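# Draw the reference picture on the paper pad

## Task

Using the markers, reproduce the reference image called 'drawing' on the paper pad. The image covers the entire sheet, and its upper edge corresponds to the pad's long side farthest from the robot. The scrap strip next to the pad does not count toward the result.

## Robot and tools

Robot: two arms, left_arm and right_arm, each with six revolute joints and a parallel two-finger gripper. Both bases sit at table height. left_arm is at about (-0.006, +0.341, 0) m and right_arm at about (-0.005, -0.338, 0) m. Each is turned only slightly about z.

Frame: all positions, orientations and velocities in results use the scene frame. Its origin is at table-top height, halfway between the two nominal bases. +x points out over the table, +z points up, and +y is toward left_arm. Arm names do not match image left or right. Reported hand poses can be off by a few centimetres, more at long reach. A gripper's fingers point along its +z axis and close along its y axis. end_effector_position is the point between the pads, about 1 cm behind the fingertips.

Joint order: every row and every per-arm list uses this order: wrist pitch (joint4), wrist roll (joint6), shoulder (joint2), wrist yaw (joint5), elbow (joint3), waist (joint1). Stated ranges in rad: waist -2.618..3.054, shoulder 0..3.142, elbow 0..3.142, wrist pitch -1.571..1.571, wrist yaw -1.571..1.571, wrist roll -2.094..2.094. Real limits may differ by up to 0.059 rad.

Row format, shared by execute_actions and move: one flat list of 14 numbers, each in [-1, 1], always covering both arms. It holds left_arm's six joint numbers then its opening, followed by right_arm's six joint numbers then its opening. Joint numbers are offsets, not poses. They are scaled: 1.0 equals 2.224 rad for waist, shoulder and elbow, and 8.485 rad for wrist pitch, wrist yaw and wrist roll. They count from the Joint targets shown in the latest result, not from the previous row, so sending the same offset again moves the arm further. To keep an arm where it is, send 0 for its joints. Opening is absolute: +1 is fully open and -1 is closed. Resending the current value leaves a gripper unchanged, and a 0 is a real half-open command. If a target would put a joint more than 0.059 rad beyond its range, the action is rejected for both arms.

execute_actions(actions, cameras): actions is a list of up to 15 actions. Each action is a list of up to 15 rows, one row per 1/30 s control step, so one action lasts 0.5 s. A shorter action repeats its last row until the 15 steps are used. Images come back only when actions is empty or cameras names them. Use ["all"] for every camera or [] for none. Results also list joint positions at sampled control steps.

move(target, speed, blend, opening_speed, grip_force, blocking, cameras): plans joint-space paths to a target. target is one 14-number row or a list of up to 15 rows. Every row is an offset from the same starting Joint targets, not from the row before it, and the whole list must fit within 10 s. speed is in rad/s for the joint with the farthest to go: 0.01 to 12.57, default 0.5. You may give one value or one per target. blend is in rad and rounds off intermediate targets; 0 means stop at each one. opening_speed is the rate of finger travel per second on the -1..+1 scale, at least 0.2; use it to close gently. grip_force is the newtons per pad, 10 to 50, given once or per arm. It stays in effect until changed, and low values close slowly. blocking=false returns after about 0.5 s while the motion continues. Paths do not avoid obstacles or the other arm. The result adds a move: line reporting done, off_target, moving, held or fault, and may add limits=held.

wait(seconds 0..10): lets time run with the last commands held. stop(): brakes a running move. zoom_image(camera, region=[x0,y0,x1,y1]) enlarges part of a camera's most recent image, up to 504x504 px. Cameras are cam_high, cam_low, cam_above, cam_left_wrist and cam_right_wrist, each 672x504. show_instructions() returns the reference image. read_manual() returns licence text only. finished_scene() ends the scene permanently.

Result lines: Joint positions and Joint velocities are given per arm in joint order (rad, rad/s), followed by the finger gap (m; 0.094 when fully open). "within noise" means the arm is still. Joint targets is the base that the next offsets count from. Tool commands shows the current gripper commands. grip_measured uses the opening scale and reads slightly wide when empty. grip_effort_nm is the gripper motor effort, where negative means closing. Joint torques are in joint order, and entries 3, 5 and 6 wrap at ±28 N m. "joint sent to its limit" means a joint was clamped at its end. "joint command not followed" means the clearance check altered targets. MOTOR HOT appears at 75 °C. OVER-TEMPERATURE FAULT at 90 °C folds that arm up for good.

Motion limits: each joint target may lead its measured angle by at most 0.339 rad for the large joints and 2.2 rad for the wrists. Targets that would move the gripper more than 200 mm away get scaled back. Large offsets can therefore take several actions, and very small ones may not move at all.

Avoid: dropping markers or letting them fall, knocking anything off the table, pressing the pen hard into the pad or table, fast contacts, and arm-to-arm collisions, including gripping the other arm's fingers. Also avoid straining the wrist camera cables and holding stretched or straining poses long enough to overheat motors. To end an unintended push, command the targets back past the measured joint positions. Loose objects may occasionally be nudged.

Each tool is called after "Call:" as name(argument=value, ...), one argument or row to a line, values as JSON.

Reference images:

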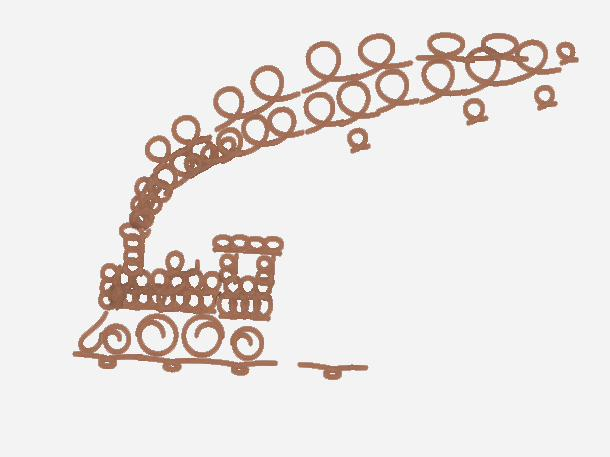

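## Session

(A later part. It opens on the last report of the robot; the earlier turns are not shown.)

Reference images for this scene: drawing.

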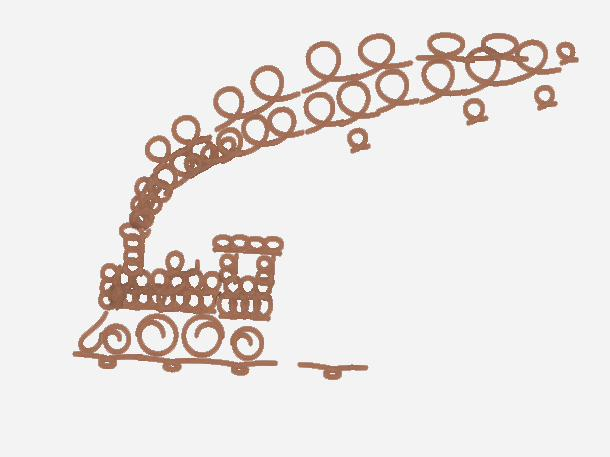

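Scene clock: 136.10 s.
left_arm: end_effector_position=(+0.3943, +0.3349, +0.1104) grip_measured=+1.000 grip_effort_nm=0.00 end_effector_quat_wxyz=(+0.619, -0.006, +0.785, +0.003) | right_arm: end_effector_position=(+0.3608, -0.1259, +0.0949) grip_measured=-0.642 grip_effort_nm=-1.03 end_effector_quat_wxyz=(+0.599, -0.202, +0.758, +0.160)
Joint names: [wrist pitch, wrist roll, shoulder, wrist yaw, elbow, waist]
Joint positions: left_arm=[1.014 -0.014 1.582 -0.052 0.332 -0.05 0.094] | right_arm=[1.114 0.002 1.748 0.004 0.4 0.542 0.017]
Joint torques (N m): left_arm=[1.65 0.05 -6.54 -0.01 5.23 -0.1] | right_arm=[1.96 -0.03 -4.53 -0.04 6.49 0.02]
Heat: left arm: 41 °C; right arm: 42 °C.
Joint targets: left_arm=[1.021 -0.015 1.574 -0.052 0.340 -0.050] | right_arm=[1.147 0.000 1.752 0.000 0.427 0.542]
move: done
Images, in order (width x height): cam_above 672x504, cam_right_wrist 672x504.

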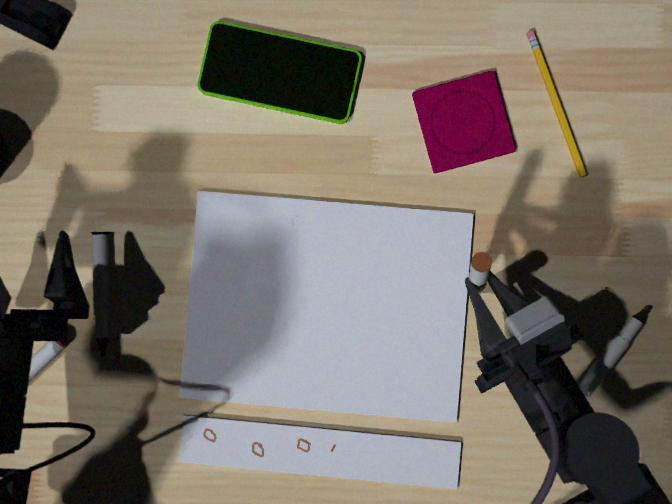

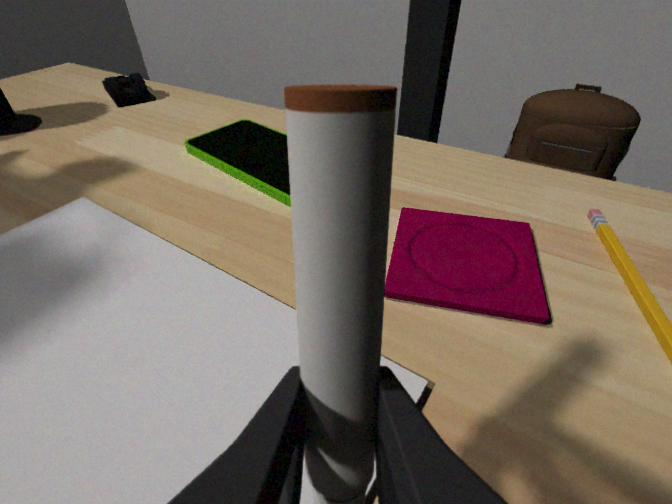

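Call:
move(
  target=[
    [0,0,0,0,0,0,1,0,0,0,0,0,0.2,-0.9],
    [0,0,0,0,0,0,1,-0.008,0,0,0,0,0.2531,-0.9],
  ],
  speed=[0.4,0.1],
  cameras=["cam_right_wrist"],
)

Call:
zoom_image(
  camera="cam_right_wrist",
  region=[140, 200, 340, 400],
)

Call:
move(
  target=[0,0,0,0,0,0,1,0,0,0,0,0,0.01214,-0.9],
  speed=0.05,
  cameras=["cam_right_wrist"],
)

Call:
zoom_image(
  camera="cam_right_wrist",
  region=[140, 200, 340, 400],
)

Call:
move(
  target=[0,0,0,0,0,0,1,0,0,0,0,0,-0.01484,-0.9],
  speed=0.05,
  cameras=["cam_right_wrist"],
)

Call:
zoom_image(
  camera="cam_right_wrist",
  region=[140, 200, 340, 400],
)

Scene clock: 143.00 s.
left_arm: end_effector_position=(+0.3943, +0.3349, +0.1104) grip_measured=+1.000 grip_effort_nm=0.00 end_effector_quat_wxyz=(+0.619, -0.006, +0.785, +0.003) | right_arm: end_effector_position=(+0.1913, +0.0337, +0.0857) grip_measured=-0.642 grip_effort_nm=-1.03 end_effector_quat_wxyz=(+0.518, -0.409, +0.683, +0.312)
Joint names: [wrist pitch, wrist roll, shoulder, wrist yaw, elbow, waist]
Joint positions: left_arm=[1.014 -0.014 1.582 -0.052 0.332 -0.05 0.094] | right_arm=[1.077 0.002 1.748 0.003 0.4 1.1 0.017]
Joint torques (N m): left_arm=[1.67 0.02 -6.37 -0.04 5.16 -0.08] | right_arm=[1.67 -0.03 -4.53 -0.03 6.49 0.46]
Heat: left arm: 41 °C; right arm: 42 °C.
Joint targets: left_arm=[1.021 -0.015 1.574 -0.052 0.340 -0.050] | right_arm=[1.079 0.000 1.752 0.000 0.427 1.106]
move: done
Images, in order (width x height): cam_right_wrist 672x504.

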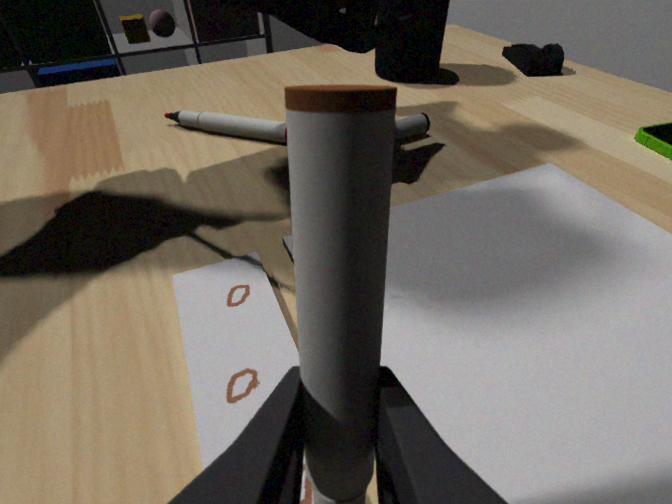

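Scaled by 2.520 from the camera's 672x504 image, which has a finer 960x720 frame.

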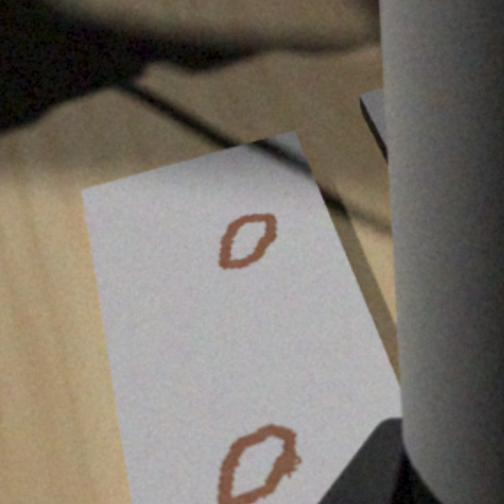

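Scene clock: 143.80 s.
left_arm: end_effector_position=(+0.3943, +0.3349, +0.1104) grip_measured=+1.000 grip_effort_nm=0.00 end_effector_quat_wxyz=(+0.619, -0.006, +0.785, +0.003) | right_arm: end_effector_position=(+0.1814, +0.0387, +0.0856) grip_measured=-0.642 grip_effort_nm=-1.03 end_effector_quat_wxyz=(+0.514, -0.418, +0.678, +0.319)
Joint names: [wrist pitch, wrist roll, shoulder, wrist yaw, elbow, waist]
Joint positions: left_arm=[1.014 -0.014 1.582 -0.052 0.332 -0.05 0.094] | right_arm=[1.076 0.002 1.748 0.003 0.4 1.127 0.017]
Joint velocities: left_arm=[within noise] | right_arm=[-0.051 -0.154 0.007 -0.037 0.002 -0.007 0.001]
Joint torques (N m): left_arm=[1.7 0.04 -6.43 -0.05 5.08 0.03] | right_arm=[1.68 -0.03 -4.53 -0.03 6.48 0.5]
Heat: left arm: 41 °C; right arm: 42 °C.
Joint targets: left_arm=[1.021 -0.015 1.574 -0.052 0.340 -0.050] | right_arm=[1.079 0.000 1.752 0.000 0.427 1.133]
move: done
Images, in order (width x height): cam_right_wrist 672x504.

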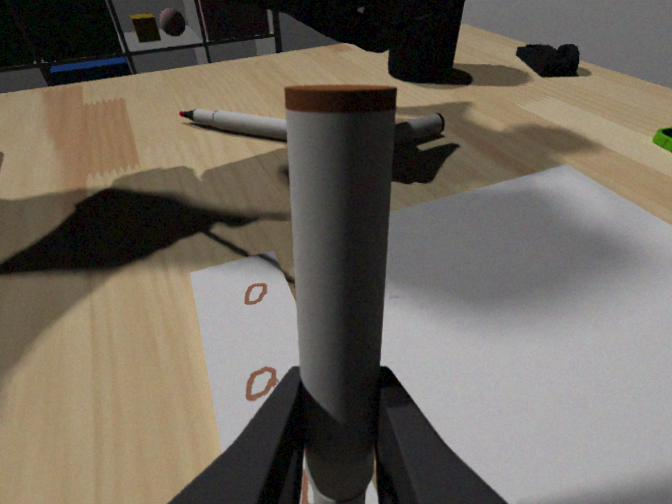

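Scaled by 2.520 from the camera's 672x504 image, which has a finer 960x720 frame.

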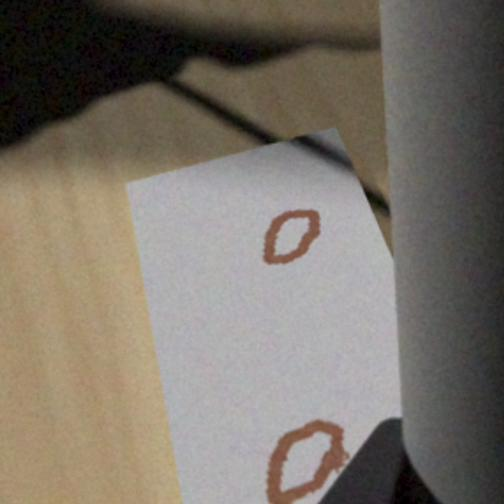

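Scene clock: 144.73 s.
left_arm: end_effector_position=(+0.3943, +0.3349, +0.1104) grip_measured=+1.000 grip_effort_nm=0.00 end_effector_quat_wxyz=(+0.619, -0.006, +0.785, +0.003) | right_arm: end_effector_position=(+0.1892, +0.0348, +0.0856) grip_measured=-0.642 grip_effort_nm=-1.03 end_effector_quat_wxyz=(+0.517, -0.411, +0.682, +0.313)
Joint names: [wrist pitch, wrist roll, shoulder, wrist yaw, elbow, waist]
Joint positions: left_arm=[1.014 -0.014 1.582 -0.052 0.332 -0.05 0.094] | right_arm=[1.076 0.002 1.748 0.003 0.4 1.106 0.017]
Joint torques (N m): left_arm=[1.68 0.05 -6.41 -0.05 5.27 -0.05] | right_arm=[1.68 -0.03 -4.52 -0.02 6.48 -0.55]
Heat: left arm: 41 °C; right arm: 42 °C.
Joint targets: left_arm=[1.021 -0.015 1.574 -0.052 0.340 -0.050] | right_arm=[1.079 0.000 1.752 0.000 0.427 1.100]
move: done
Images, in order (width x height): cam_right_wrist 672x504.

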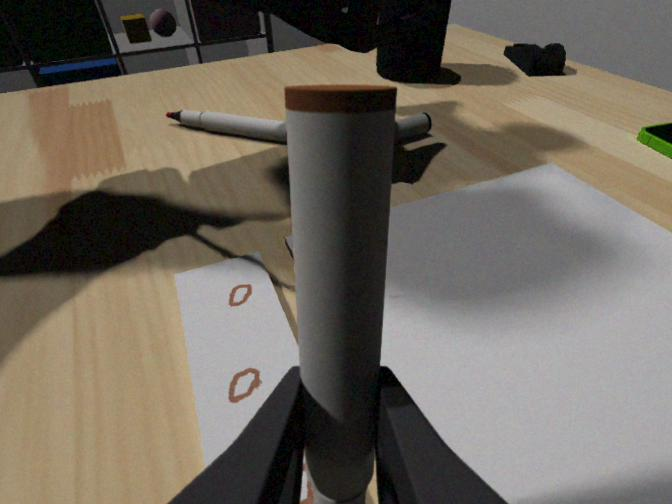

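Scaled by 2.520 from the camera's 672x504 image, which has a finer 960x720 frame.

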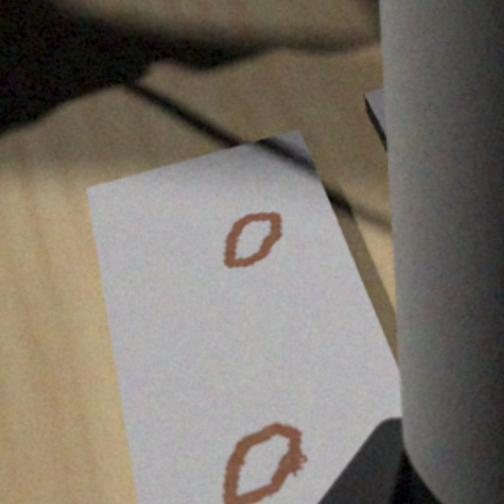

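Call:
move(
  target=[
    [0,0,0,0,0,0,1,0.008,0,0,0,0,0,-0.9],
    [0,0,0,0,0,0,1,0.008,0,-0.052,0,-0.05,-0.04,-0.9],
    [0,0,0,0,0,0,1,0.008,0,-0.02961,0,-0.0332,-0.01573,-0.9],
    [0,0,0,0,0,0,1,-0.0062,0,-0.02961,0,-0.0332,-0.01573,-0.9],
  ],
  speed=[0.2,0.2,0.1,0.15],
  cameras=["cam_right_wrist"],
)

Call:
zoom_image(
  camera="cam_right_wrist",
  region=[140, 160, 340, 360],
)

Call:
move(
  target=[0,0,0,0,0,0,1,0,0,0,0,0,0.02248,-0.9],
  speed=0.03,
  cameras=["cam_right_wrist"],
)

Call:
zoom_image(
  camera="cam_right_wrist",
  region=[140, 160, 340, 360],
)

Scene clock: 150.87 s.
left_arm: end_effector_position=(+0.3943, +0.3349, +0.1104) grip_measured=+1.000 grip_effort_nm=0.00 end_effector_quat_wxyz=(+0.619, -0.006, +0.785, +0.003) | right_arm: end_effector_position=(+0.1951, +0.0055, +0.0744) grip_measured=-0.642 grip_effort_nm=-1.03 end_effector_quat_wxyz=(+0.506, -0.403, +0.705, +0.290)
Joint names: [wrist pitch, wrist roll, shoulder, wrist yaw, elbow, waist]
Joint positions: left_arm=[1.014 -0.014 1.582 -0.052 0.332 -0.05 0.094] | right_arm=[1.033 0.002 1.683 0.003 0.327 1.059 0.017]
Joint torques (N m): left_arm=[1.67 0.06 -6.45 -0.01 5.26 -0.1] | right_arm=[1.58 -0.03 -4.1 -0.02 6.38 0.5]
Heat: left arm: 41 °C; right arm: 43 °C.
Joint targets: left_arm=[1.021 -0.015 1.574 -0.052 0.340 -0.050] | right_arm=[1.026 0.000 1.686 0.000 0.353 1.065]
move: done
Images, in order (width x height): cam_right_wrist 672x504.

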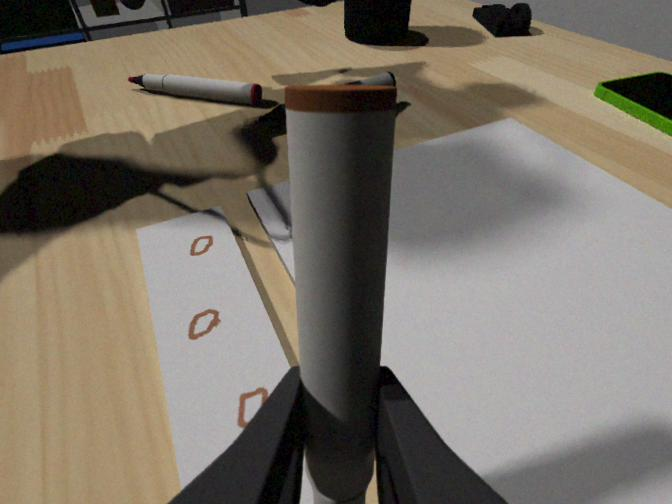

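Scaled by 2.520 from the camera's 672x504 image, which has a finer 960x720 frame.

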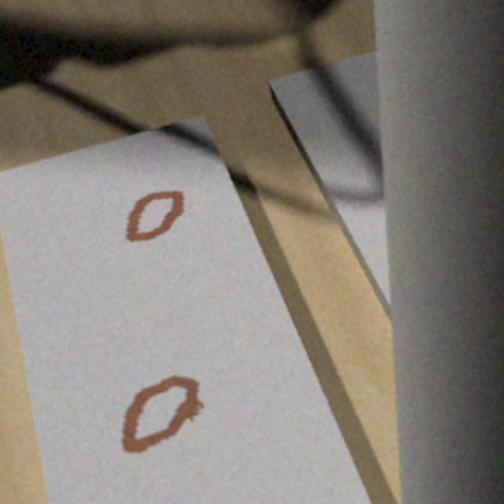

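Scene clock: 152.80 s.
left_arm: end_effector_position=(+0.3943, +0.3349, +0.1104) grip_measured=+1.000 grip_effort_nm=0.00 end_effector_quat_wxyz=(+0.619, -0.006, +0.785, +0.003) | right_arm: end_effector_position=(+0.1779, +0.0149, +0.0744) grip_measured=-0.642 grip_effort_nm=-1.03 end_effector_quat_wxyz=(+0.499, -0.420, +0.695, +0.303)
Joint names: [wrist pitch, wrist roll, shoulder, wrist yaw, elbow, waist]
Joint positions: left_arm=[1.014 -0.014 1.582 -0.052 0.332 -0.05 0.094] | right_arm=[1.033 0.002 1.683 0.003 0.327 1.108 0.017]
Joint torques (N m): left_arm=[1.63 0.03 -6.56 -0.07 5.19 -0.21] | right_arm=[1.58 -0.03 -4.11 -0.02 6.39 0.57]
Heat: left arm: 41 °C; right arm: 43 °C.
Joint targets: left_arm=[1.021 -0.015 1.574 -0.052 0.340 -0.050] | right_arm=[1.026 0.000 1.686 0.000 0.353 1.115]
move: done
Images, in order (width x height): cam_right_wrist 672x504.

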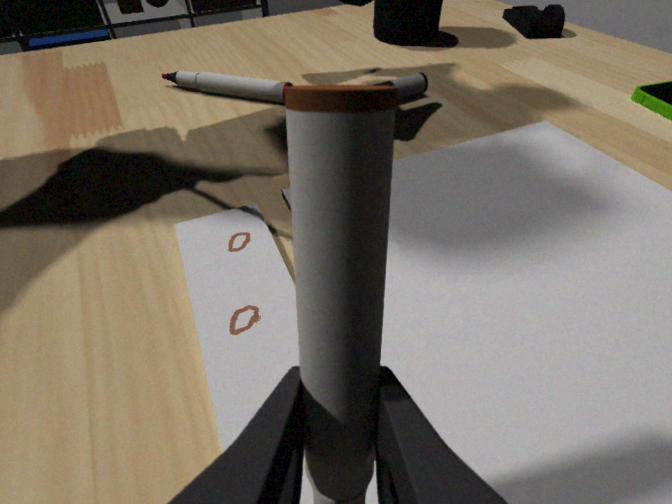

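Scaled by 2.520 from the camera's 672x504 image, which has a finer 960x720 frame.

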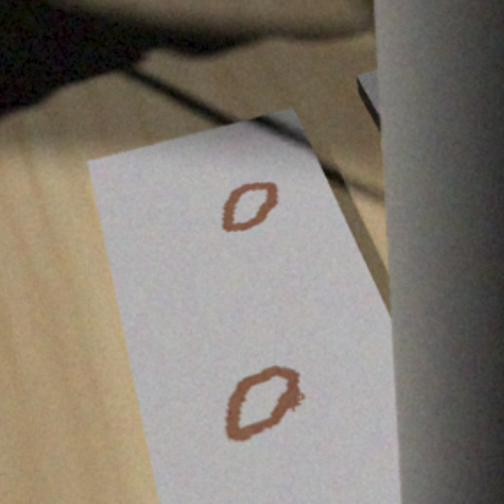

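Call:
move(
  target=[
    [0,0,0,0,0,0,1,0.0142,0,0,0,0,0,-0.9],
    [0,0,0,0,0,0,1,0.0142,0,0,0,0,-0.25,-0.9],
  ],
  speed=[0.2,0.5],
  cameras=["cam_above"],
)

Call:
zoom_image(
  camera="cam_above",
  region=[320, 420, 380, 465],
)

Scene clock: 155.70 s.
left_arm: end_effector_position=(+0.3943, +0.3349, +0.1104) grip_measured=+1.000 grip_effort_nm=0.00 end_effector_quat_wxyz=(+0.619, -0.006, +0.785, +0.003) | right_arm: end_effector_position=(+0.3405, -0.1296, +0.0942) grip_measured=-0.642 grip_effort_nm=-1.03 end_effector_quat_wxyz=(+0.594, -0.209, +0.759, +0.164)
Joint names: [wrist pitch, wrist roll, shoulder, wrist yaw, elbow, waist]
Joint positions: left_arm=[1.014 -0.014 1.582 -0.052 0.332 -0.05 0.094] | right_arm=[1.115 0.002 1.683 0.004 0.327 0.559 0.017]
Joint torques (N m): left_arm=[1.64 0.07 -6.34 -0.03 5.18 -0.2] | right_arm=[1.96 -0.03 -4.11 -0.04 6.39 -0.09]
Heat: left arm: 41 °C; right arm: 43 °C.
Joint targets: left_arm=[1.021 -0.015 1.574 -0.052 0.340 -0.050] | right_arm=[1.147 0.000 1.686 -0.001 0.353 0.558]
move: done
Images, in order (width x height): cam_above 672x504.

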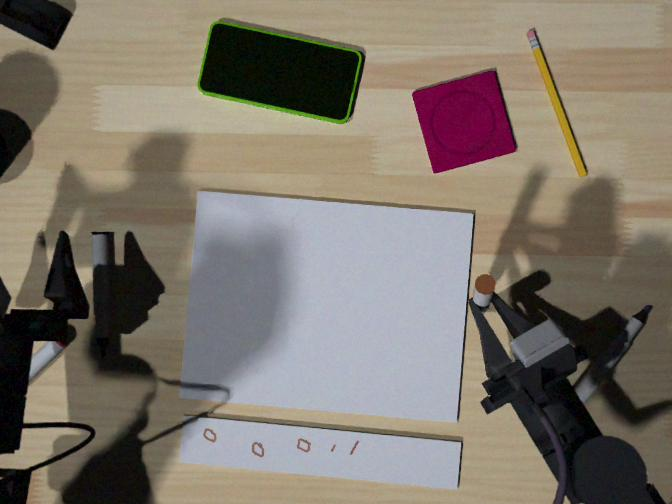

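Scaled by 8.400 from the camera's 672x504 image, which has a finer 960x720 frame.

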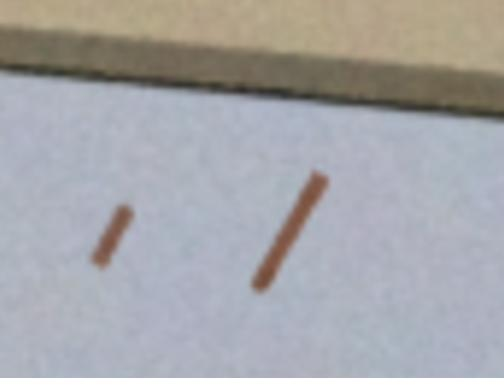

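Call:
move(
  target=[
    [0,0,0,0,0,0,1,0,0,0.02961,0,0.0332,0.2,-0.9],
    [0,0,0,0,0,0,1,-0.008,0,0.02961,0,0.0332,0.22662,-0.9],
  ],
  speed=[0.4,0.05],
  cameras=["cam_right_wrist"],
)

Call:
zoom_image(
  camera="cam_right_wrist",
  region=[140, 200, 340, 400],
)

Call:
move(
  target=[0,0,0,0,0,0,1,0,0,0,0,0,0.009,-0.9],
  speed=0.05,
  cameras=["cam_right_wrist"],
)

Call:
zoom_image(
  camera="cam_right_wrist",
  region=[140, 200, 340, 400],
)

Call:
move(
  target=[0,0,0,0,0,0,1,0,0,0,0,0,0.009,-0.9],
  speed=0.05,
  cameras=["cam_right_wrist"],
)

Call:
zoom_image(
  camera="cam_right_wrist",
  region=[140, 200, 340, 400],
)

Call:
move(
  target=[0,0,0,0,0,0,1,0,0,0,0,0,-0.0144,-0.9],
  speed=0.05,
  cameras=["cam_right_wrist"],
)

Call:
zoom_image(
  camera="cam_right_wrist",
  region=[140, 200, 340, 400],
)

Call:
move(
  target=[0,0,0,0,0,0,1,0,0,0,0,0,-0.009,-0.9],
  speed=0.05,
  cameras=["cam_right_wrist"],
)

Call:
zoom_image(
  camera="cam_right_wrist",
  region=[140, 200, 340, 400],
)

Scene clock: 160.73 s.
left_arm: end_effector_position=(+0.3943, +0.3349, +0.1104) grip_measured=+1.000 grip_effort_nm=0.00 end_effector_quat_wxyz=(+0.619, -0.006, +0.785, +0.003) | right_arm: end_effector_position=(+0.2074, +0.0247, +0.0855) grip_measured=-0.642 grip_effort_nm=-1.03 end_effector_quat_wxyz=(+0.525, -0.394, +0.692, +0.300)
Joint names: [wrist pitch, wrist roll, shoulder, wrist yaw, elbow, waist]
Joint positions: left_arm=[1.014 -0.014 1.582 -0.052 0.332 -0.05 0.094] | right_arm=[1.077 0.002 1.748 0.003 0.4 1.056 0.017]
Joint torques (N m): left_arm=[1.67 0.02 -6.39 -0.05 5.2 -0.05] | right_arm=[1.66 -0.03 -4.53 -0.03 6.5 0.5]
Heat: left arm: 41 °C; right arm: 43 °C.
Joint targets: left_arm=[1.021 -0.015 1.574 -0.052 0.340 -0.050] | right_arm=[1.079 0.000 1.752 0.000 0.427 1.062]
move: done
Images, in order (width x height): cam_right_wrist 672x504.

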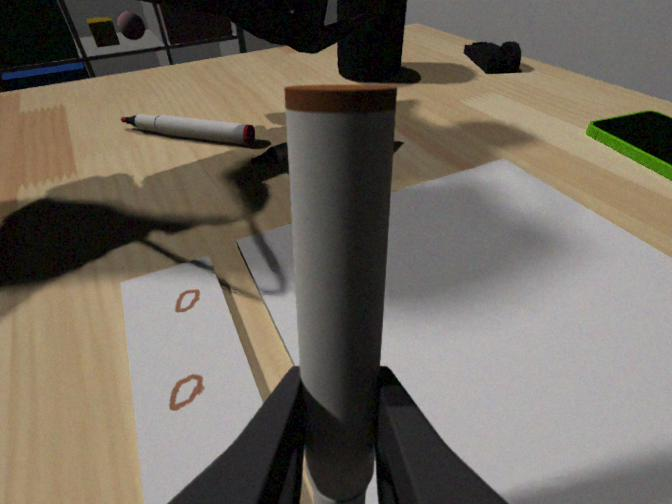

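Scaled by 2.520 from the camera's 672x504 image, which has a finer 960x720 frame.

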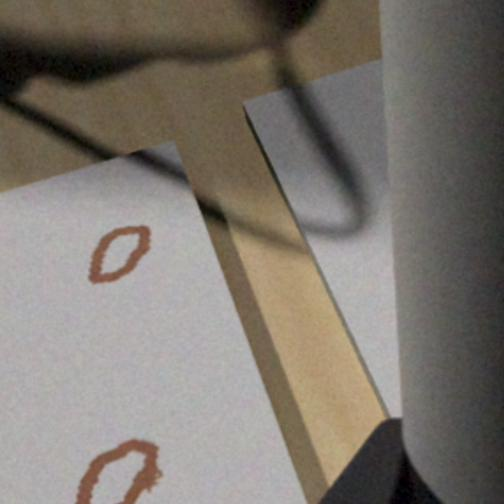

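Scene clock: 161.47 s.
left_arm: end_effector_position=(+0.3943, +0.3349, +0.1104) grip_measured=+1.000 grip_effort_nm=0.00 end_effector_quat_wxyz=(+0.619, -0.006, +0.785, +0.003) | right_arm: end_effector_position=(+0.2000, +0.0289, +0.0854) grip_measured=-0.642 grip_effort_nm=-1.03 end_effector_quat_wxyz=(+0.522, -0.401, +0.688, +0.306)
Joint names: [wrist pitch, wrist roll, shoulder, wrist yaw, elbow, waist]
Joint positions: left_arm=[1.014 -0.014 1.582 -0.052 0.332 -0.05 0.094] | right_arm=[1.076 0.002 1.748 0.003 0.4 1.077 0.017]
Joint torques (N m): left_arm=[1.67 0.05 -6.43 -0.04 5.26 -0.23] | right_arm=[1.68 -0.03 -4.55 -0.02 6.48 0.51]
Heat: left arm: 41 °C; right arm: 43 °C.
Joint targets: left_arm=[1.021 -0.015 1.574 -0.052 0.340 -0.050] | right_arm=[1.079 0.000 1.752 0.000 0.427 1.083]
move: done
Images, in order (width x height): cam_right_wrist 672x504.

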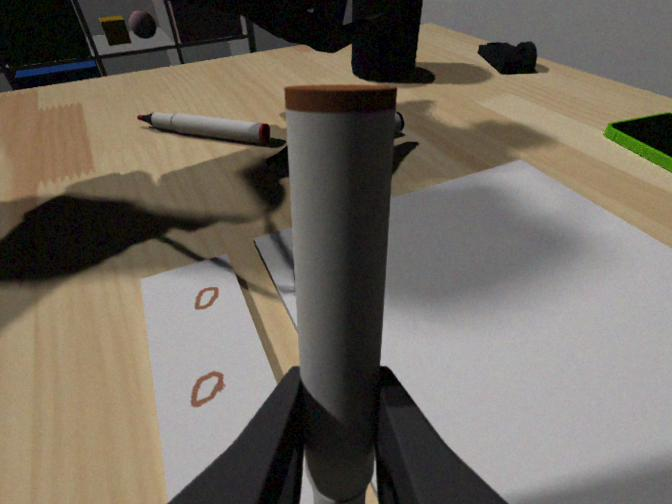

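Scaled by 2.520 from the camera's 672x504 image, which has a finer 960x720 frame.

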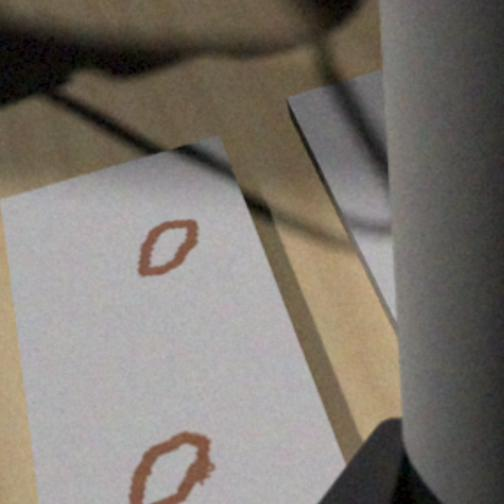

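Scene clock: 162.20 s.
left_arm: end_effector_position=(+0.3943, +0.3349, +0.1104) grip_measured=+1.000 grip_effort_nm=0.00 end_effector_quat_wxyz=(+0.619, -0.006, +0.785, +0.003) | right_arm: end_effector_position=(+0.1927, +0.0329, +0.0854) grip_measured=-0.642 grip_effort_nm=-1.03 end_effector_quat_wxyz=(+0.519, -0.408, +0.684, +0.311)
Joint names: [wrist pitch, wrist roll, shoulder, wrist yaw, elbow, waist]
Joint positions: left_arm=[1.014 -0.014 1.582 -0.052 0.332 -0.05 0.094] | right_arm=[1.076 0.002 1.748 0.003 0.4 1.096 0.017]
Joint torques (N m): left_arm=[1.67 0.01 -6.48 -0.06 5.09 0.08] | right_arm=[1.67 -0.02 -4.55 -0.02 6.49 0.5]
Heat: left arm: 41 °C; right arm: 43 °C.
Joint targets: left_arm=[1.021 -0.015 1.574 -0.052 0.340 -0.050] | right_arm=[1.079 0.000 1.752 0.000 0.427 1.103]
move: done
Images, in order (width x height): cam_right_wrist 672x504.

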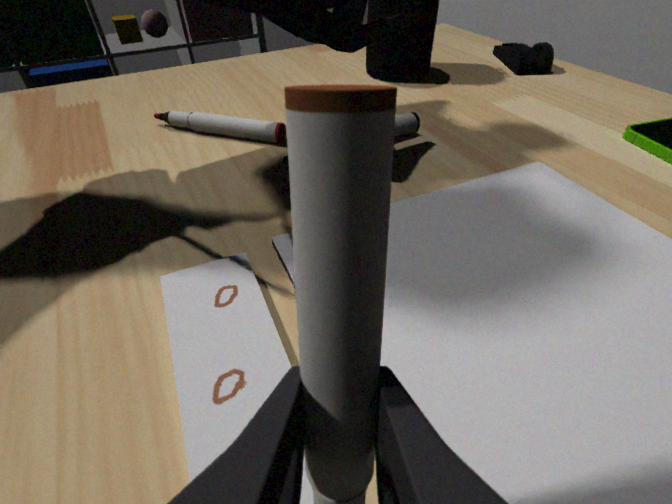

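Scaled by 2.520 from the camera's 672x504 image, which has a finer 960x720 frame.

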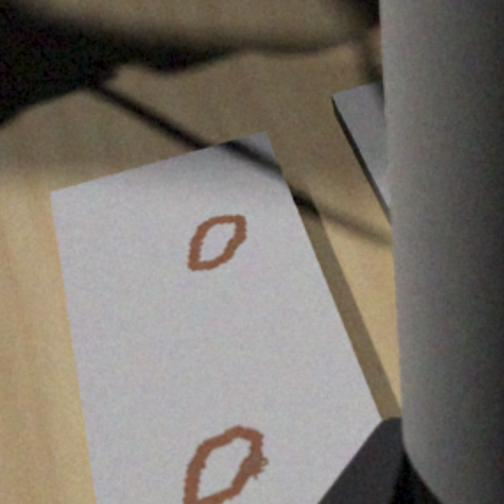

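Scene clock: 163.13 s.
left_arm: end_effector_position=(+0.3943, +0.3349, +0.1104) grip_measured=+1.000 grip_effort_nm=0.00 end_effector_quat_wxyz=(+0.619, -0.006, +0.785, +0.003) | right_arm: end_effector_position=(+0.1999, +0.0290, +0.0854) grip_measured=-0.642 grip_effort_nm=-1.03 end_effector_quat_wxyz=(+0.522, -0.402, +0.688, +0.306)
Joint names: [wrist pitch, wrist roll, shoulder, wrist yaw, elbow, waist]
Joint positions: left_arm=[1.014 -0.014 1.582 -0.052 0.332 -0.05 0.094] | right_arm=[1.076 0.002 1.748 0.003 0.4 1.077 0.017]
Joint torques (N m): left_arm=[1.64 0.05 -6.41 -0.03 5.14 -0.01] | right_arm=[1.68 -0.03 -4.55 -0.02 6.49 -0.54]
Heat: left arm: 41 °C; right arm: 43 °C.
Joint targets: left_arm=[1.021 -0.015 1.574 -0.052 0.340 -0.050] | right_arm=[1.079 0.000 1.752 0.000 0.427 1.071]
move: done
Images, in order (width x height): cam_right_wrist 672x504.

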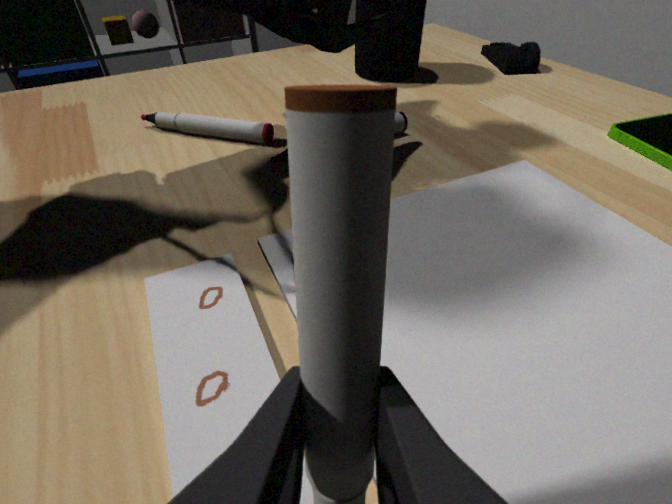

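Scaled by 2.520 from the camera's 672x504 image, which has a finer 960x720 frame.

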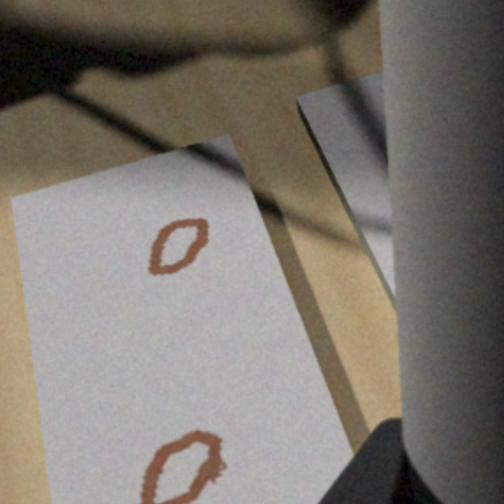

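Scene clock: 163.87 s.
left_arm: end_effector_position=(+0.3943, +0.3349, +0.1104) grip_measured=+1.000 grip_effort_nm=0.00 end_effector_quat_wxyz=(+0.619, -0.006, +0.785, +0.003) | right_arm: end_effector_position=(+0.2073, +0.0248, +0.0854) grip_measured=-0.642 grip_effort_nm=-1.03 end_effector_quat_wxyz=(+0.525, -0.395, +0.692, +0.300)
Joint names: [wrist pitch, wrist roll, shoulder, wrist yaw, elbow, waist]
Joint positions: left_arm=[1.014 -0.014 1.582 -0.052 0.332 -0.05 0.094] | right_arm=[1.076 0.002 1.748 0.003 0.4 1.057 0.017]
Joint torques (N m): left_arm=[1.67 0.01 -6.46 -0.03 5.22 -0.09] | right_arm=[1.67 -0.02 -4.55 -0.02 6.49 -0.54]
Heat: left arm: 41 °C; right arm: 43 °C.
Joint targets: left_arm=[1.021 -0.015 1.574 -0.052 0.340 -0.050] | right_arm=[1.079 0.000 1.752 0.000 0.427 1.051]
move: done
Images, in order (width x height): cam_right_wrist 672x504.

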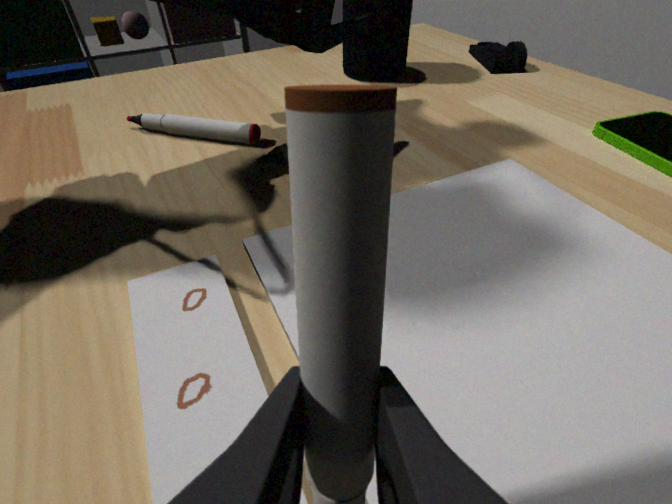

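Scaled by 2.520 from the camera's 672x504 image, which has a finer 960x720 frame.

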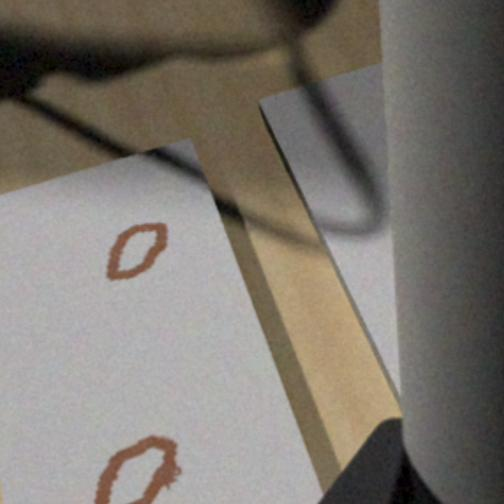

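Call:
wait(
  seconds=0.5,
  cameras=["cam_right_wrist"],
)

Call:
zoom_image(
  camera="cam_right_wrist",
  region=[140, 200, 340, 400],
)

Scene clock: 165.27 s.
left_arm: end_effector_position=(+0.3943, +0.3349, +0.1104) grip_measured=+1.000 grip_effort_nm=0.00 end_effector_quat_wxyz=(+0.619, -0.006, +0.785, +0.003) | right_arm: end_effector_position=(+0.2073, +0.0248, +0.0854) grip_measured=-0.642 grip_effort_nm=-1.03 end_effector_quat_wxyz=(+0.525, -0.395, +0.692, +0.300)
Joint names: [wrist pitch, wrist roll, shoulder, wrist yaw, elbow, waist]
Joint positions: left_arm=[1.014 -0.014 1.582 -0.052 0.332 -0.05 0.094] | right_arm=[1.076 0.002 1.748 0.003 0.4 1.057 0.017]
Joint torques (N m): left_arm=[1.68 0.06 -6.39 -0.03 5.22 -0.05] | right_arm=[1.68 -0.03 -4.53 -0.02 6.49 -0.54]
Heat: left arm: 41 °C; right arm: 43 °C.
Joint targets: left_arm=[1.021 -0.015 1.574 -0.052 0.340 -0.050] | right_arm=[1.079 0.000 1.752 0.000 0.427 1.051]
Tool commands: left_gripper/opening=+1.0 right_gripper/opening=-0.9
wait: 0.50 s; at rest from the start
Images, in order (width x height): cam_right_wrist 672x504.

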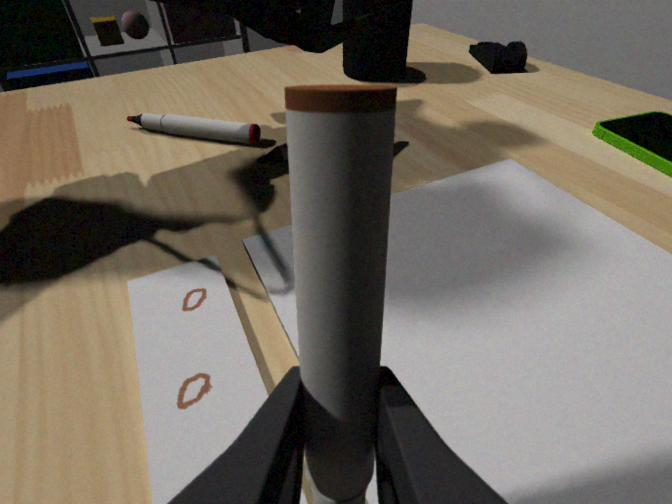

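Scaled by 2.520 from the camera's 672x504 image, which has a finer 960x720 frame.

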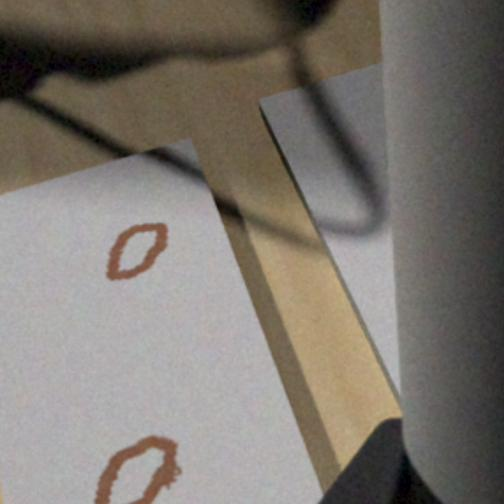

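Call:
move(
  target=[
    [0,0,0,0,0,0,1,0.00801,0,0,0,0,0,-0.9],
    [0,0,0,0,0,0,1,0.00801,0,0.1342,0,0.16709,0.06853,-0.9],
  ],
  speed=[0.2,0.15],
  blend=[0.02,0],
)

Call:
move(
  target=[
    [0,0,0,0,0,0,1,-0.01444,0,0,0,0,0,-0.9],
    [0,0,0,0,0,0,1,-0.01444,0,0.00636,0,0.00849,0.00184,-0.9],
    [0,0,0,0,0,0,1,-0.01444,0,0.00899,0,0.01201,0.0063,-0.9],
    [0,0,0,0,0,0,1,-0.01444,0,-0.00877,0,-0.00328,0.0063,-0.9],
    [0,0,0,0,0,0,1,-0.01444,0,-0.0114,0,-0.0068,0.01075,-0.9],
    [0,0,0,0,0,0,1,-0.01444,0,-0.01776,0,-0.01529,0.01259,-0.9],
    [0,0,0,0,0,0,1,-0.01444,0,-0.01776,0,-0.01529,0.0009,-0.9],
    [0,0,0,0,0,0,1,-0.01444,0,-0.02412,0,-0.02378,-0.00094,-0.9],
    [0,0,0,0,0,0,1,-0.01444,0,-0.02675,0,-0.02729,-0.0054,-0.9],
    [0,0,0,0,0,0,1,-0.01444,0,-0.00899,0,-0.01201,-0.0054,-0.9],
    [0,0,0,0,0,0,1,-0.01444,0,-0.00636,0,-0.00849,-0.00985,-0.9],
    [0,0,0,0,0,0,1,-0.01444,0,0,0,0,-0.01169,-0.9],
    [0,0,0,0,0,0,1,0,0,0,0,0,-0.01169,-0.9],
  ],
  speed=[0.15,0.03,0.03,0.1,0.03,0.03,0.1,0.03,0.03,0.1,0.03,0.03,0.3],
  blend=[0,0.003,0.002,0.002,0.003,0.002,0.002,0.003,0.002,0.002,0.003,0.002,0],
)

Call:
move(
  target=[0,0,0,0,0,0,1,0,0,0,0,0,-0.25,-0.9],
  speed=0.5,
  cameras=["cam_above"],
)

Call:
zoom_image(
  camera="cam_above",
  region=[190, 420, 280, 465],
)

Scene clock: 170.87 s.
left_arm: end_effector_position=(+0.3943, +0.3349, +0.1104) grip_measured=+1.000 grip_effort_nm=0.00 end_effector_quat_wxyz=(+0.619, -0.006, +0.785, +0.003) | right_arm: end_effector_position=(+0.1909, +0.1398, +0.0961) grip_measured=-0.642 grip_effort_nm=-1.03 end_effector_quat_wxyz=(+0.538, -0.423, +0.634, +0.360)
Joint names: [wrist pitch, wrist roll, shoulder, wrist yaw, elbow, waist]
Joint positions: left_arm=[1.014 -0.014 1.582 -0.052 0.332 -0.05 0.094] | right_arm=[1.115 0.002 2.046 0.003 0.77 1.197 0.017]
Joint torques (N m): left_arm=[1.66 0.03 -6.34 -0.01 5.33 -0.05] | right_arm=[1.96 -0.03 -6.93 -0.02 7.01 0.49]
Heat: left arm: 42 °C; right arm: 43 °C.
Joint targets: left_arm=[1.021 -0.015 1.574 -0.052 0.340 -0.050] | right_arm=[1.147 0.000 2.051 0.000 0.798 1.203]
move: done

Scene clock: 177.97 s.
left_arm: end_effector_position=(+0.3943, +0.3349, +0.1104) grip_measured=+1.000 grip_effort_nm=0.00 end_effector_quat_wxyz=(+0.619, -0.006, +0.785, +0.003) | right_arm: end_effector_position=(+0.1974, +0.1374, +0.0961) grip_measured=-0.642 grip_effort_nm=-1.03 end_effector_quat_wxyz=(+0.541, -0.419, +0.636, +0.357)
Joint names: [wrist pitch, wrist roll, shoulder, wrist yaw, elbow, waist]
Joint positions: left_arm=[1.014 -0.014 1.582 -0.052 0.332 -0.05 0.094] | right_arm=[1.114 0.002 2.047 0.003 0.771 1.184 0.017]
Joint torques (N m): left_arm=[1.67 0.05 -6.24 -0.06 5.2 0.01] | right_arm=[1.98 -0.03 -6.97 -0.02 6.87 -0.59]
Heat: left arm: 42 °C; right arm: 43 °C.
Joint targets: left_arm=[1.021 -0.015 1.574 -0.052 0.340 -0.050] | right_arm=[1.147 0.000 2.051 0.000 0.798 1.177]
move: done

Scene clock: 179.50 s.
left_arm: end_effector_position=(+0.3943, +0.3349, +0.1104) grip_measured=+1.000 grip_effort_nm=0.00 end_effector_quat_wxyz=(+0.619, -0.006, +0.785, +0.003) | right_arm: end_effector_position=(+0.4225, -0.0475, +0.0963) grip_measured=-0.642 grip_effort_nm=-1.03 end_effector_quat_wxyz=(+0.620, -0.222, +0.729, +0.189)
Joint names: [wrist pitch, wrist roll, shoulder, wrist yaw, elbow, waist]
Joint positions: left_arm=[1.014 -0.014 1.582 -0.052 0.332 -0.05 0.094] | right_arm=[1.115 0.002 2.047 0.006 0.771 0.614 0.017]
Joint torques (N m): left_arm=[1.66 0.05 -6.34 -0.04 5.34 -0.16] | right_arm=[1.96 -0.02 -6.97 -0.06 6.87 0.57]
Heat: left arm: 42 °C; right arm: 43 °C.
Joint targets: left_arm=[1.021 -0.015 1.574 -0.052 0.340 -0.050] | right_arm=[1.147 0.000 2.051 0.000 0.798 0.621]
move: done
Images, in order (width x height): cam_above 672x504.

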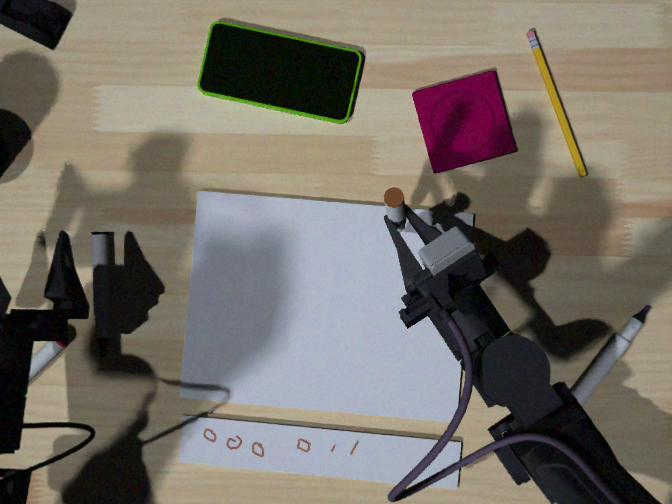

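Scaled by 5.600 from the camera's 672x504 image, which has a finer 960x720 frame.

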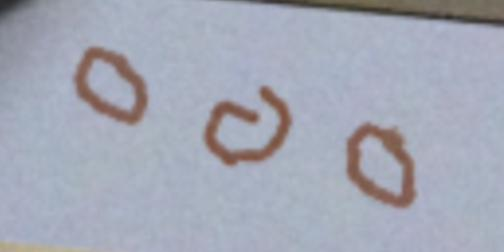

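Call:
zoom_image(
  camera="cam_above",
  region=[214, 428, 254, 458],
)

Call:
zoom_image(
  camera="cam_above",
  region=[177, 171, 217, 211],
)

Call:
zoom_image(
  camera="cam_above",
  region=[450, 192, 490, 232],
)

Call:
zoom_image(
  camera="cam_above",
  region=[161, 378, 201, 418],
)

Call:
zoom_image(
  camera="cam_above",
  region=[440, 400, 480, 440],
)

Scaled by 12.600 from the camera's 672x504 image, which has a finer 960x720 frame.

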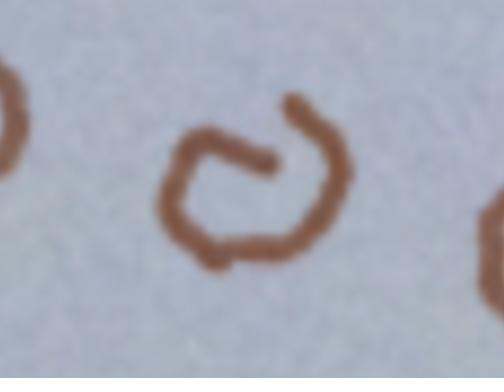

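Scaled by 12.600 from the camera's 672x504 image, which has a finer 960x720 frame.

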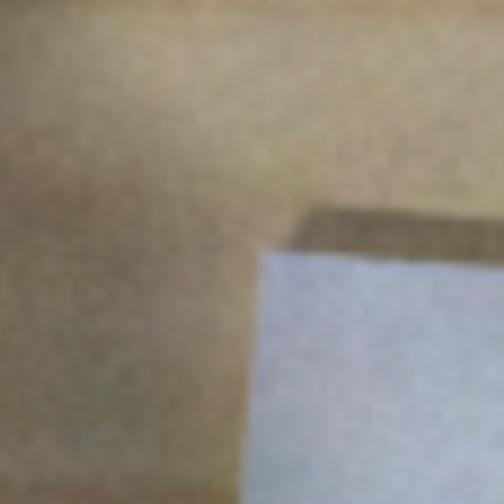

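Scaled by 12.600 from the camera's 672x504 image, which has a finer 960x720 frame.

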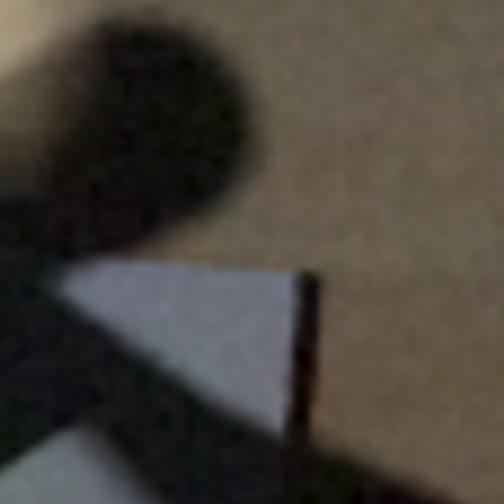

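Scaled by 12.600 from the camera's 672x504 image, which has a finer 960x720 frame.

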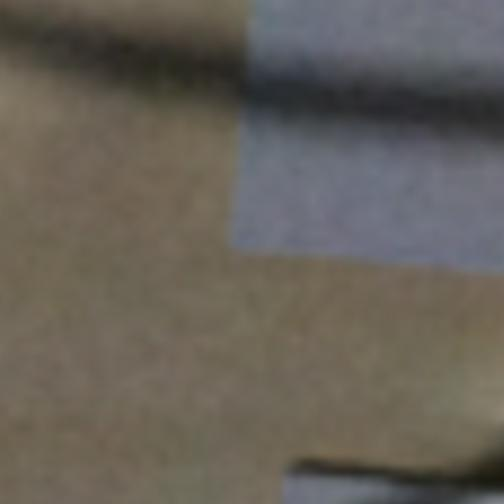

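Scaled by 12.600 from the camera's 672x504 image, which has a finer 960x720 frame.

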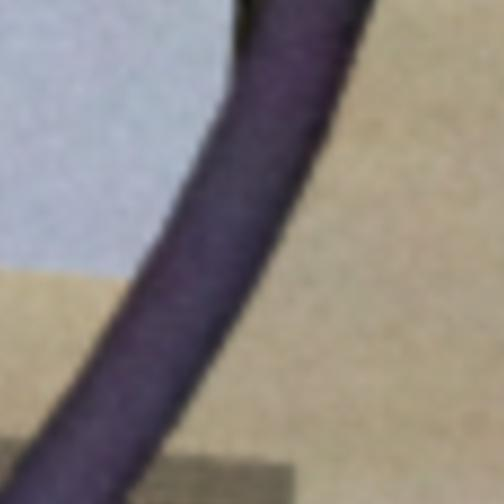

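Call:
show_instructions(
)

Reference images for this scene: drawing.

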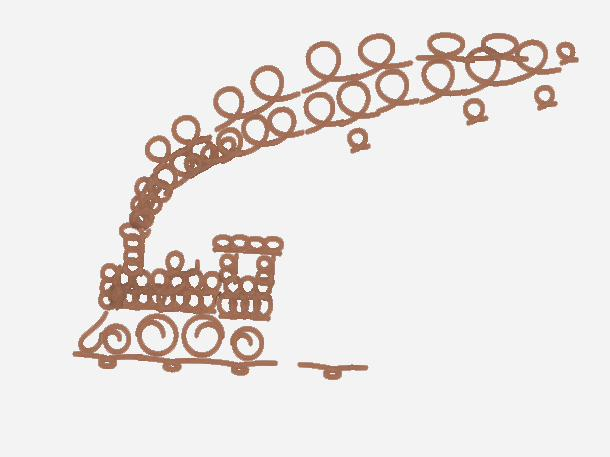

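Call:
move(
  target=[
    [0,0,0,0,0,0,1,0,0,-0.03741,0,-0.04245,-0.05234,-0.9],
    [0,0,0,0,0,0,1,0,0,-0.04778,0,-0.05592,-0.03984,-0.9],
    [0,0,0,0,0,0,1,-0.01444,0,-0.04778,0,-0.05592,-0.03984,-0.9],
  ],
  speed=[0.3,0.08,0.15],
)

Scene clock: 191.50 s.
left_arm: end_effector_position=(+0.3943, +0.3349, +0.1104) grip_measured=+1.000 grip_effort_nm=0.00 end_effector_quat_wxyz=(+0.619, -0.006, +0.785, +0.003) | right_arm: end_effector_position=(+0.4226, -0.0982, +0.0768) grip_measured=-0.642 grip_effort_nm=-1.03 end_effector_quat_wxyz=(+0.589, -0.199, +0.768, +0.153)
Joint names: [wrist pitch, wrist roll, shoulder, wrist yaw, elbow, waist]
Joint positions: left_arm=[1.014 -0.014 1.582 -0.052 0.332 -0.05 0.094] | right_arm=[1.033 0.002 1.976 0.005 0.681 0.528 0.017]
Joint torques (N m): left_arm=[1.68 0.04 -6.49 -0.05 5.29 -0.03] | right_arm=[1.59 -0.02 -9.17 -0.05 3.73 0.35]
Heat: left arm: 42 °C; right arm: 44 °C.
Joint targets: left_arm=[1.021 -0.015 1.574 -0.052 0.340 -0.050] | right_arm=[1.025 0.000 1.944 0.000 0.674 0.532]
move: done


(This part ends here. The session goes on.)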